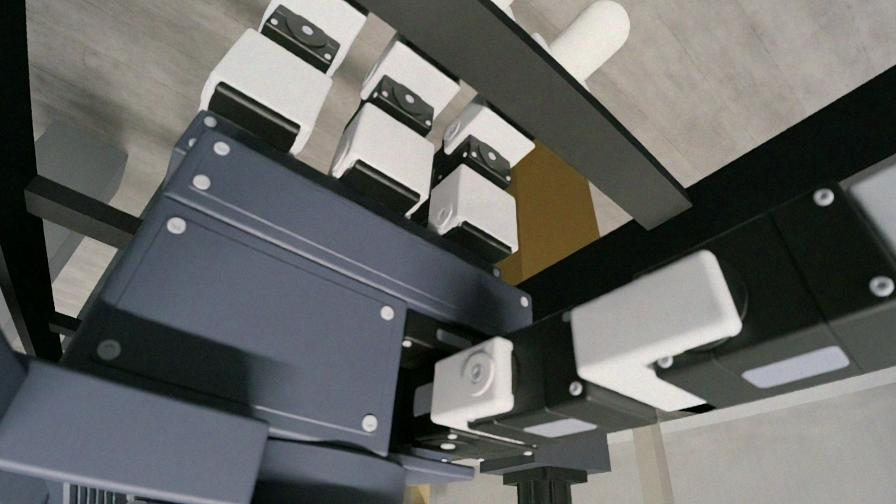

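>>> move --arm4 '{"joints": {"hand_index_dip": -0.1, "hand_middle_dip": -0.1, "hand_ring_dip": -0.1, "hand_thumb_mcp": -0.45, "hand_thumb_ipl": -0.2}}'

>>> move --arm3 '{"target": [0.885, -0.015, 0.90, 0, 0.7071, 0.7071, 0], "speed": 0.08}' --arm4 '{"target": [1.10, -0.005, 0.90, 0, 0.7071, 0.7071, 0], "speed": 0.08}' --cameras '["arm4_cam_wrist", "cam_high"]'

Scene clock: 145.73 s.
Joint torques (N m): arm1=[-0.38 -27.22 10.24 0.38 0.38 -0.02] | arm2=[-0.56 -17.2 11.37 -0.2 -0.28 -0.05] | arm3=[-1.9 -21.77 11.67 -2.73 1.06 0.15] | arm4=[-1.61 -19.14 8.31 0.24 0.24 -0.15]
Heat: arm1: hottest joint3_rad 44 °C; arm2: hottest joint3_rad 51 °C; arm3: hottest joint3_rad 48 °C; arm4: hottest joint3_rad 43 °C.
move: arm4 off_target
Joint velocities: within noise
arm1.joint_positions: joint1_rad=-0.715 joint2_rad=+2.298 joint3_rad=+2.558 joint4_rad=-1.691 joint5_rad=+0.023 joint6_rad=+0.705 hand_index_mcp=+0.755 hand_index_abd=+0.002 hand_index_pip=+0.579 hand_index_dip=+0.695 hand_middle_mcp=+0.755 hand_middle_abd=+0.002 hand_middle_pip=+0.578 hand_middle_dip=+0.696 hand_ring_mcp=+0.755 hand_ring_abd=+0.003 hand_ring_pip=+0.578 hand_ring_dip=+0.697 hand_thumb_cmc=-0.571 hand_thumb_axl=+0.677 hand_thumb_mcp=+0.219 hand_thumb_ipl=+0.167 hand_current_limit=+0.400 hand_speed=-0.600
arm1.joint_status: not commanded
arm1.hand_state: goal,goal,goal,goal,goal,goal,goal,goal,goal,goal,goal,goal,goal,goal,goal,goal
arm1.index_mcp_current_ma: 2
arm1.index_abd_current_ma: 2
arm1.index_pip_current_ma: 4
arm1.index_dip_current_ma: -1
arm1.middle_mcp_current_ma: 2
arm1.middle_abd_current_ma: 3
arm1.middle_pip_current_ma: 3
arm1.middle_dip_current_ma: 0
arm1.ring_mcp_current_ma: 2
arm1.ring_abd_current_ma: 3
arm1.ring_pip_current_ma: 3
arm1.ring_dip_current_ma: 1
arm1.thumb_cmc_current_ma: -1
arm1.thumb_axl_current_ma: -1
arm1.thumb_mcp_current_ma: -16
arm1.thumb_ipl_current_ma: -1
arm1.hand_goal_index_mcp: 0.754
arm1.hand_goal_index_abd: 0.000
arm1.hand_goal_index_pip: 0.576
arm1.hand_goal_index_dip: 0.696
arm1.hand_goal_middle_mcp: 0.754
arm1.hand_goal_middle_abd: 0.000
arm1.hand_goal_middle_pip: 0.576
arm1.hand_goal_middle_dip: 0.696
arm1.hand_goal_ring_mcp: 0.754
arm1.hand_goal_ring_abd: 0.000
arm1.hand_goal_ring_pip: 0.576
arm1.hand_goal_ring_dip: 0.696
arm1.hand_goal_thumb_cmc: -0.570
arm1.hand_goal_thumb_axl: 0.678
arm1.hand_goal_thumb_mcp: 0.226
arm1.hand_goal_thumb_ipl: 0.168
arm1.hand: x=-0.3630 y=-0.0237 z=+1.0115 quat_wxyz=(+0.013, +0.698, +0.713, +0.072) (m; scene frame)
arm1.hand_target: x=-0.3703 y=-0.0204 z=+1.0292 quat_wxyz=(+0.014, +0.695, +0.714, +0.082) (m; scene frame)
arm1.hand_status: not commanded
arm2, arm3: as last shown
arm3.joint_positions: joint1_rad=-0.487 joint2_rad=+2.003 joint3_rad=+1.420 joint4_rad=-1.095 joint5_rad=-0.027 joint6_rad=+1.234 hand_index_mcp=+0.792 hand_index_abd=-0.071 hand_index_pip=-0.601 hand_index_dip=-0.097 hand_middle_mcp=+0.755 hand_middle_abd=-0.004 hand_middle_pip=-0.657 hand_middle_dip=-0.097 hand_ring_mcp=+0.758 hand_ring_abd=-0.002 hand_ring_pip=-0.656 hand_ring_dip=-0.097 hand_thumb_cmc=-0.570 hand_thumb_axl=+0.678 hand_thumb_mcp=-0.453 hand_thumb_ipl=-0.201 hand_current_limit=+0.400 hand_speed=-0.600
arm3.hand: x=+0.8659 y=-0.0564 z=+0.8155 quat_wxyz=(+0.011, +0.698, +0.714, -0.052) (m; scene frame)
arm4.joint_positions: joint1_rad=-0.512 joint2_rad=+2.032 joint3_rad=+1.435 joint4_rad=-0.969 joint5_rad=-0.014 joint6_rad=-1.971 hand_index_mcp=+0.790 hand_index_abd=+0.002 hand_index_pip=-0.638 hand_index_dip=-0.085 hand_middle_mcp=+0.761 hand_middle_abd=+0.001 hand_middle_pip=-0.645 hand_middle_dip=-0.083 hand_ring_mcp=+0.765 hand_ring_abd=+0.002 hand_ring_pip=-0.641 hand_ring_dip=-0.074 hand_thumb_cmc=-0.569 hand_thumb_axl=+0.678 hand_thumb_mcp=-0.370 hand_thumb_ipl=-0.190 hand_current_limit=+0.400 hand_speed=-0.600
arm4.joint_status: hand_ring_dip off_target (ended at -0.074, target -0.100); hand_thumb_mcp off_target (ended at -0.370, target -0.450); the others done
arm4.hand_state: blocked,goal,blocked,goal,goal,goal,goal,goal,goal,goal,blocked,blocked,goal,goal,blocked,goal
arm4.index_mcp_current_ma: 189
arm4.index_abd_current_ma: 10
arm4.index_pip_current_ma: 125
arm4.index_dip_current_ma: 73
arm4.middle_mcp_current_ma: 38
arm4.middle_abd_current_ma: 3
arm4.middle_pip_current_ma: 93
arm4.middle_dip_current_ma: 82
arm4.ring_mcp_current_ma: 55
arm4.ring_abd_current_ma: 9
arm4.ring_pip_current_ma: 114
arm4.ring_dip_current_ma: 129
arm4.thumb_cmc_current_ma: 4
arm4.thumb_axl_current_ma: -1
arm4.thumb_mcp_current_ma: 385
arm4.thumb_ipl_current_ma: 68
arm4.hand_goal_index_mcp: 0.754
arm4.hand_goal_index_abd: 0.000
arm4.hand_goal_index_pip: -0.664
arm4.hand_goal_index_dip: -0.100
arm4.hand_goal_middle_mcp: 0.754
arm4.hand_goal_middle_abd: 0.000
arm4.hand_goal_middle_pip: -0.664
arm4.hand_goal_middle_dip: -0.100
arm4.hand_goal_ring_mcp: 0.754
arm4.hand_goal_ring_abd: 0.000
arm4.hand_goal_ring_pip: -0.664
arm4.hand_goal_ring_dip: -0.100
arm4.hand_goal_thumb_cmc: -0.570
arm4.hand_goal_thumb_axl: 0.678
arm4.hand_goal_thumb_mcp: -0.450
arm4.hand_goal_thumb_ipl: -0.200
arm4.hand: x=+1.0885 y=-0.0458 z=+0.8142 quat_wxyz=(+0.006, +0.706, +0.708, +0.001) (m; scene frame)
arm4.hand_target: x=+1.0783 y=-0.0447 z=+0.8085 quat_wxyz=(+0.000, +0.707, +0.707, +0.000) (m; scene frame)
arm4.hand_status: not commanded
pictures: none

Scene clock: 147.53 s.
Joint torques (N m): arm1=[0.32 -27.16 10.15 0.58 0.32 -0.01] | arm2=[-0.38 -17.55 11.4 -0.16 -0.26 -0.05] | arm3=[-1.32 -19.43 13.45 -2.84 0.74 0.26] | arm4=[-0.79 -28.4 8.31 -3.03 0.04 -0.09]
Heat: arm1: hottest joint3_rad 44 °C; arm2: hottest joint3_rad 51 °C; arm3: hottest joint3_rad 48 °C; arm4: hottest joint3_rad 43 °C.
move: arm3 off_target; arm4 off_target
Joint velocities: within noise
arm1, arm2: as last shown
arm3.joint_positions: joint1_rad=-0.487 joint2_rad=+2.014 joint3_rad=+1.474 joint4_rad=-1.120 joint5_rad=-0.017 joint6_rad=+1.234 hand_index_mcp=+0.788 hand_index_abd=-0.071 hand_index_pip=-0.601 hand_index_dip=-0.097 hand_middle_mcp=+0.755 hand_middle_abd=-0.004 hand_middle_pip=-0.657 hand_middle_dip=-0.097 hand_ring_mcp=+0.758 hand_ring_abd=-0.002 hand_ring_pip=-0.657 hand_ring_dip=-0.097 hand_thumb_cmc=-0.570 hand_thumb_axl=+0.678 hand_thumb_mcp=-0.453 hand_thumb_ipl=-0.201 hand_current_limit=+0.400 hand_speed=-0.600
arm3.joint_status: not commanded
arm3.hand_state: blocked,blocked,blocked,goal,goal,goal,goal,goal,goal,goal,goal,goal,goal,goal,goal,goal
arm3.index_mcp_current_ma: 58
arm3.index_abd_current_ma: -132
arm3.index_pip_current_ma: 134
arm3.index_dip_current_ma: 1
arm3.middle_mcp_current_ma: 0
arm3.middle_abd_current_ma: -2
arm3.middle_pip_current_ma: 5
arm3.middle_dip_current_ma: 1
arm3.ring_mcp_current_ma: 2
arm3.ring_abd_current_ma: -1
arm3.ring_pip_current_ma: 5
arm3.ring_dip_current_ma: 1
arm3.thumb_cmc_current_ma: 0
arm3.thumb_axl_current_ma: 0
arm3.thumb_mcp_current_ma: -2
arm3.thumb_ipl_current_ma: 0
arm3.hand_goal_index_mcp: 0.754
arm3.hand_goal_index_abd: 0.000
arm3.hand_goal_index_pip: -0.664
arm3.hand_goal_index_dip: -0.100
arm3.hand_goal_middle_mcp: 0.754
arm3.hand_goal_middle_abd: 0.000
arm3.hand_goal_middle_pip: -0.664
arm3.hand_goal_middle_dip: -0.100
arm3.hand_goal_ring_mcp: 0.754
arm3.hand_goal_ring_abd: 0.000
arm3.hand_goal_ring_pip: -0.664
arm3.hand_goal_ring_dip: -0.100
arm3.hand_goal_thumb_cmc: -0.570
arm3.hand_goal_thumb_axl: 0.678
arm3.hand_goal_thumb_mcp: -0.450
arm3.hand_goal_thumb_ipl: -0.200
arm3.hand: x=+0.8726 y=-0.0410 z=+0.8277 quat_wxyz=(+0.011, +0.698, +0.714, -0.042) (m; scene frame)
arm3.hand_target: x=+0.8838 y=-0.0190 z=+0.8983 quat_wxyz=(-0.001, +0.707, +0.707, +0.002) (m; scene frame)
arm3.hand_status: off_target (0.078 m and 5.1 deg from the pose sent, 0.096 m and 6.2 deg at the start)
arm4.joint_positions: joint1_rad=-0.512 joint2_rad=+1.937 joint3_rad=+1.349 joint4_rad=-1.027 joint5_rad=-0.008 joint6_rad=-1.968 hand_index_mcp=+0.790 hand_index_abd=+0.002 hand_index_pip=-0.638 hand_index_dip=-0.085 hand_middle_mcp=+0.771 hand_middle_abd=+0.004 hand_middle_pip=-0.645 hand_middle_dip=-0.096 hand_ring_mcp=+0.783 hand_ring_abd=+0.027 hand_ring_pip=-0.623 hand_ring_dip=-0.085 hand_thumb_cmc=-0.569 hand_thumb_axl=+0.678 hand_thumb_mcp=-0.370 hand_thumb_ipl=-0.190 hand_current_limit=+0.400 hand_speed=-0.600
arm4.joint_status: not commanded
arm4.hand_state: blocked,goal,blocked,goal,goal,goal,goal,goal,blocked,blocked,blocked,goal,goal,goal,blocked,goal
arm4.index_mcp_current_ma: 190
arm4.index_abd_current_ma: 10
arm4.index_pip_current_ma: 126
arm4.index_dip_current_ma: 71
arm4.middle_mcp_current_ma: 89
arm4.middle_abd_current_ma: 18
arm4.middle_pip_current_ma: 93
arm4.middle_dip_current_ma: 19
arm4.ring_mcp_current_ma: 153
arm4.ring_abd_current_ma: 115
arm4.ring_pip_current_ma: 201
arm4.ring_dip_current_ma: 76
arm4.thumb_cmc_current_ma: 4
arm4.thumb_axl_current_ma: -1
arm4.thumb_mcp_current_ma: 385
arm4.thumb_ipl_current_ma: 68
arm4.hand_goal_index_mcp: 0.754
arm4.hand_goal_index_abd: 0.000
arm4.hand_goal_index_pip: -0.664
arm4.hand_goal_index_dip: -0.100
arm4.hand_goal_middle_mcp: 0.754
arm4.hand_goal_middle_abd: 0.000
arm4.hand_goal_middle_pip: -0.664
arm4.hand_goal_middle_dip: -0.100
arm4.hand_goal_ring_mcp: 0.754
arm4.hand_goal_ring_abd: 0.000
arm4.hand_goal_ring_pip: -0.664
arm4.hand_goal_ring_dip: -0.100
arm4.hand_goal_thumb_cmc: -0.570
arm4.hand_goal_thumb_axl: 0.678
arm4.hand_goal_thumb_mcp: -0.450
arm4.hand_goal_thumb_ipl: -0.200
arm4.hand: x=+1.1033 y=-0.0082 z=+0.8375 quat_wxyz=(-0.006, +0.707, +0.707, +0.023) (m; scene frame)
arm4.hand_target: x=+1.1010 y=-0.0050 z=+0.8949 quat_wxyz=(+0.000, +0.707, +0.707, +0.000) (m; scene frame)
arm4.hand_status: off_target (0.063 m and 2.8 deg from the pose sent, 0.096 m and 0.7 deg at the start)
pictures: arm4_cam_wrist, cam_high
camera_calibration:
arm4_cam_wrist: T_world_to_cam=[[0.605943, -0.793231, -0.0601407, -0.585], [-0.465727, -0.415022, 0.781572, -0.210849], [-0.644927, -0.445579, -0.620909, 1.34326], [0, 0, 0, 1]] pos_world=[1.12259, 0.0469822, 0.963655]

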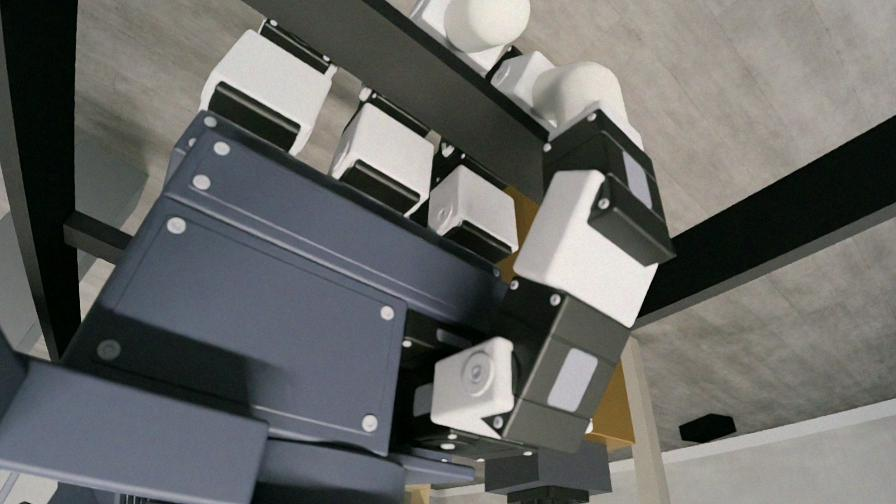

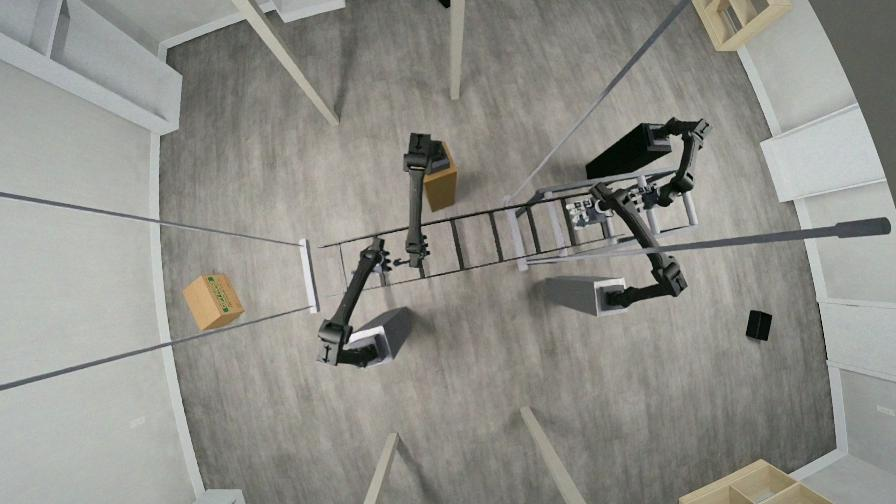

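>>> zoom_image --camera "cam_high" --region '[280, 190, 480, 330]'

Scaled by 2.520 from the camera's 896x504 image, which has a finer 1280x720 frame.

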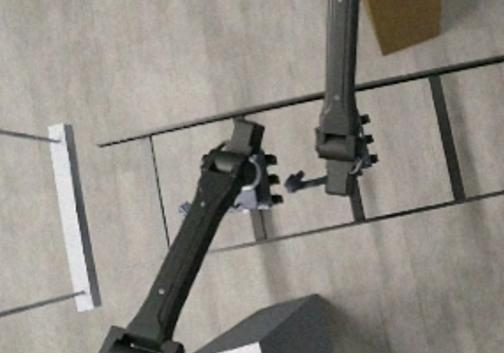

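>>> move --arm3 '{"target": [0.925, -0.015, 0.925, 0, 0.7071, 0.7071, 0], "speed": 0.1}' --arm4 '{"target": [1.14, -0.002, 0.94, 0, 0.7071, 0.7071, 0], "speed": 0.1}' --cameras '["arm4_cam_wrist", "cam_high"]'

Scene clock: 149.77 s.
Joint torques (N m): arm1=[0.26 -27.05 10.22 0.49 0.35 0] | arm2=[-0.32 -17.2 11.43 -0.23 -0.26 -0.06] | arm3=[-1.44 -20.54 13.87 -3 0.85 0.17] | arm4=[-0.5 -29.86 9.8 -3.71 -0.21 -0.06]
Heat: arm1: hottest joint3_rad 44 °C; arm2: hottest joint3_rad 51 °C; arm3: hottest joint3_rad 49 °C; arm4: hottest joint3_rad 43 °C.
move: arm3 off_target; arm4 off_target
Joint velocities: within noise
arm1, arm2: as last shown
arm3.joint_positions: joint1_rad=-0.548 joint2_rad=+2.031 joint3_rad=+1.562 joint4_rad=-1.191 joint5_rad=-0.019 joint6_rad=+1.179 hand_index_mcp=+0.783 hand_index_abd=-0.071 hand_index_pip=-0.601 hand_index_dip=-0.096 hand_middle_mcp=+0.754 hand_middle_abd=-0.004 hand_middle_pip=-0.657 hand_middle_dip=-0.097 hand_ring_mcp=+0.757 hand_ring_abd=-0.002 hand_ring_pip=-0.657 hand_ring_dip=-0.097 hand_thumb_cmc=-0.570 hand_thumb_axl=+0.678 hand_thumb_mcp=-0.453 hand_thumb_ipl=-0.201 hand_current_limit=+0.400 hand_speed=-0.600
arm3.joint_status: not commanded
arm3.hand_state: blocked,blocked,blocked,goal,goal,goal,goal,goal,goal,goal,goal,goal,goal,goal,goal,goal
arm3.index_mcp_current_ma: 46
arm3.index_abd_current_ma: -132
arm3.index_pip_current_ma: 134
arm3.index_dip_current_ma: 2
arm3.middle_mcp_current_ma: 0
arm3.middle_abd_current_ma: -2
arm3.middle_pip_current_ma: 5
arm3.middle_dip_current_ma: 1
arm3.ring_mcp_current_ma: 2
arm3.ring_abd_current_ma: -1
arm3.ring_pip_current_ma: 5
arm3.ring_dip_current_ma: 1
arm3.thumb_cmc_current_ma: 0
arm3.thumb_axl_current_ma: 0
arm3.thumb_mcp_current_ma: -2
arm3.thumb_ipl_current_ma: 0
arm3.hand_goal_index_mcp: 0.754
arm3.hand_goal_index_abd: 0.000
arm3.hand_goal_index_pip: -0.664
arm3.hand_goal_index_dip: -0.100
arm3.hand_goal_middle_mcp: 0.754
arm3.hand_goal_middle_abd: 0.000
arm3.hand_goal_middle_pip: -0.664
arm3.hand_goal_middle_dip: -0.100
arm3.hand_goal_ring_mcp: 0.754
arm3.hand_goal_ring_abd: 0.000
arm3.hand_goal_ring_pip: -0.664
arm3.hand_goal_ring_dip: -0.100
arm3.hand_goal_thumb_cmc: -0.570
arm3.hand_goal_thumb_axl: 0.678
arm3.hand_goal_thumb_mcp: -0.450
arm3.hand_goal_thumb_ipl: -0.200
arm3.hand: x=+0.9102 y=-0.0357 z=+0.8466 quat_wxyz=(+0.008, +0.700, +0.713, -0.043) (m; scene frame)
arm3.hand_target: x=+0.9234 y=-0.0192 z=+0.9228 quat_wxyz=(-0.001, +0.707, +0.707, +0.002) (m; scene frame)
arm3.hand_status: off_target (0.082 m and 5.1 deg from the pose sent, 0.114 m and 5.1 deg at the start)
arm4.joint_positions: joint1_rad=-0.444 joint2_rad=+1.879 joint3_rad=+1.320 joint4_rad=-1.085 joint5_rad=-0.002 joint6_rad=-1.902 hand_index_mcp=+0.791 hand_index_abd=+0.002 hand_index_pip=-0.638 hand_index_dip=-0.086 hand_middle_mcp=+0.772 hand_middle_abd=+0.001 hand_middle_pip=-0.653 hand_middle_dip=-0.096 hand_ring_mcp=+0.791 hand_ring_abd=+0.051 hand_ring_pip=-0.614 hand_ring_dip=-0.096 hand_thumb_cmc=-0.569 hand_thumb_axl=+0.678 hand_thumb_mcp=-0.370 hand_thumb_ipl=-0.190 hand_current_limit=+0.400 hand_speed=-0.600
arm4.joint_status: not commanded
arm4.hand_state: blocked,goal,blocked,goal,goal,goal,goal,goal,blocked,blocked,blocked,goal,goal,goal,blocked,goal
arm4.index_mcp_current_ma: 191
arm4.index_abd_current_ma: 10
arm4.index_pip_current_ma: 126
arm4.index_dip_current_ma: 70
arm4.middle_mcp_current_ma: 94
arm4.middle_abd_current_ma: 4
arm4.middle_pip_current_ma: 51
arm4.middle_dip_current_ma: 18
arm4.ring_mcp_current_ma: 196
arm4.ring_abd_current_ma: 219
arm4.ring_pip_current_ma: 245
arm4.ring_dip_current_ma: 17
arm4.thumb_cmc_current_ma: 4
arm4.thumb_axl_current_ma: -1
arm4.thumb_mcp_current_ma: 385
arm4.thumb_ipl_current_ma: 68
arm4.hand_goal_index_mcp: 0.754
arm4.hand_goal_index_abd: 0.000
arm4.hand_goal_index_pip: -0.664
arm4.hand_goal_index_dip: -0.100
arm4.hand_goal_middle_mcp: 0.754
arm4.hand_goal_middle_abd: 0.000
arm4.hand_goal_middle_pip: -0.664
arm4.hand_goal_middle_dip: -0.100
arm4.hand_goal_ring_mcp: 0.754
arm4.hand_goal_ring_abd: 0.000
arm4.hand_goal_ring_pip: -0.664
arm4.hand_goal_ring_dip: -0.100
arm4.hand_goal_thumb_cmc: -0.570
arm4.hand_goal_thumb_axl: 0.678
arm4.hand_goal_thumb_mcp: -0.450
arm4.hand_goal_thumb_ipl: -0.200
arm4.hand: x=+1.1423 y=-0.0011 z=+0.8579 quat_wxyz=(-0.016, +0.706, +0.707, +0.034) (m; scene frame)
arm4.hand_target: x=+1.1415 y=-0.0011 z=+0.9323 quat_wxyz=(+0.000, +0.707, +0.707, +0.000) (m; scene frame)
arm4.hand_status: off_target (0.082 m and 4.3 deg from the pose sent, 0.109 m and 2.8 deg at the start)
pictures: arm4_cam_wrist, cam_high
camera_calibration:
arm4_cam_wrist: T_world_to_cam=[[0.607578, -0.78987, -0.0833904, -0.583784], [-0.465415, -0.439135, 0.768472, -0.194823], [-0.643613, -0.428096, -0.634426, 1.39427], [0, 0, 0, 1]] pos_world=[1.16139, 0.0502135, 0.985595]

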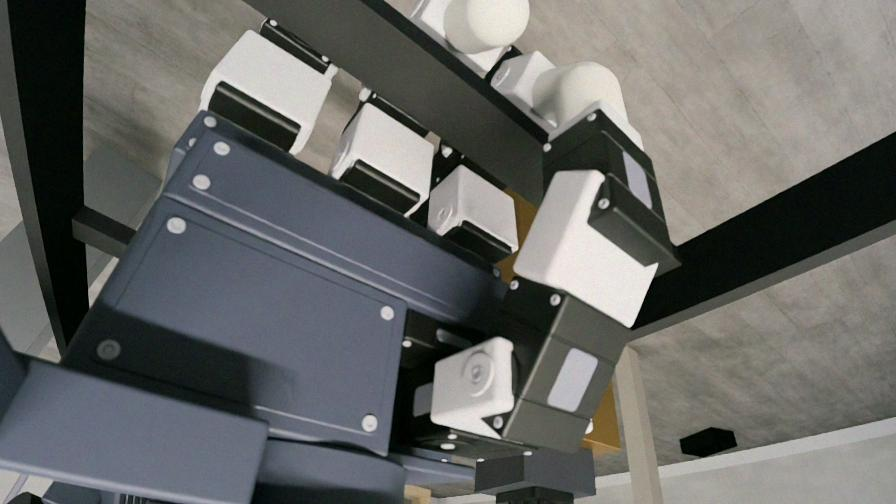

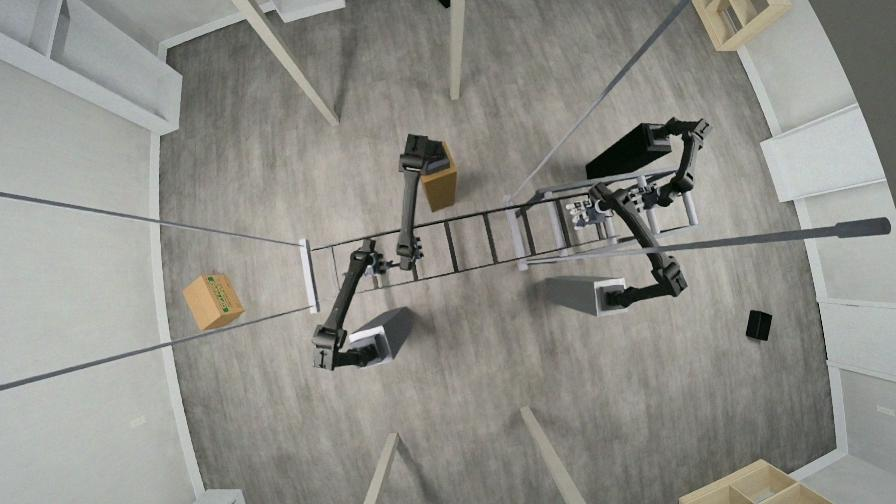

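>>> zoom_image --camera "cam_high" --region '[280, 210, 400, 320]'

Scaled by 4.200 from the camera's 896x504 image, which has a finer 1280x720 frame.

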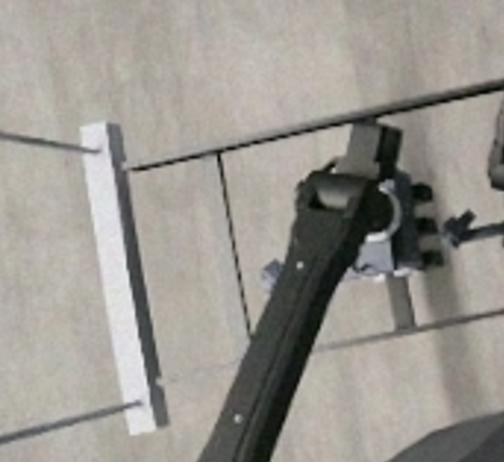

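>>> zoom_image --camera "cam_high" --region '[440, 170, 600, 300]'

Scaled by 3.150 from the camera's 896x504 image, which has a finer 1280x720 frame.

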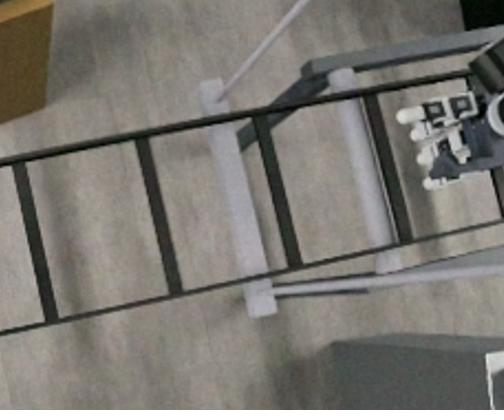

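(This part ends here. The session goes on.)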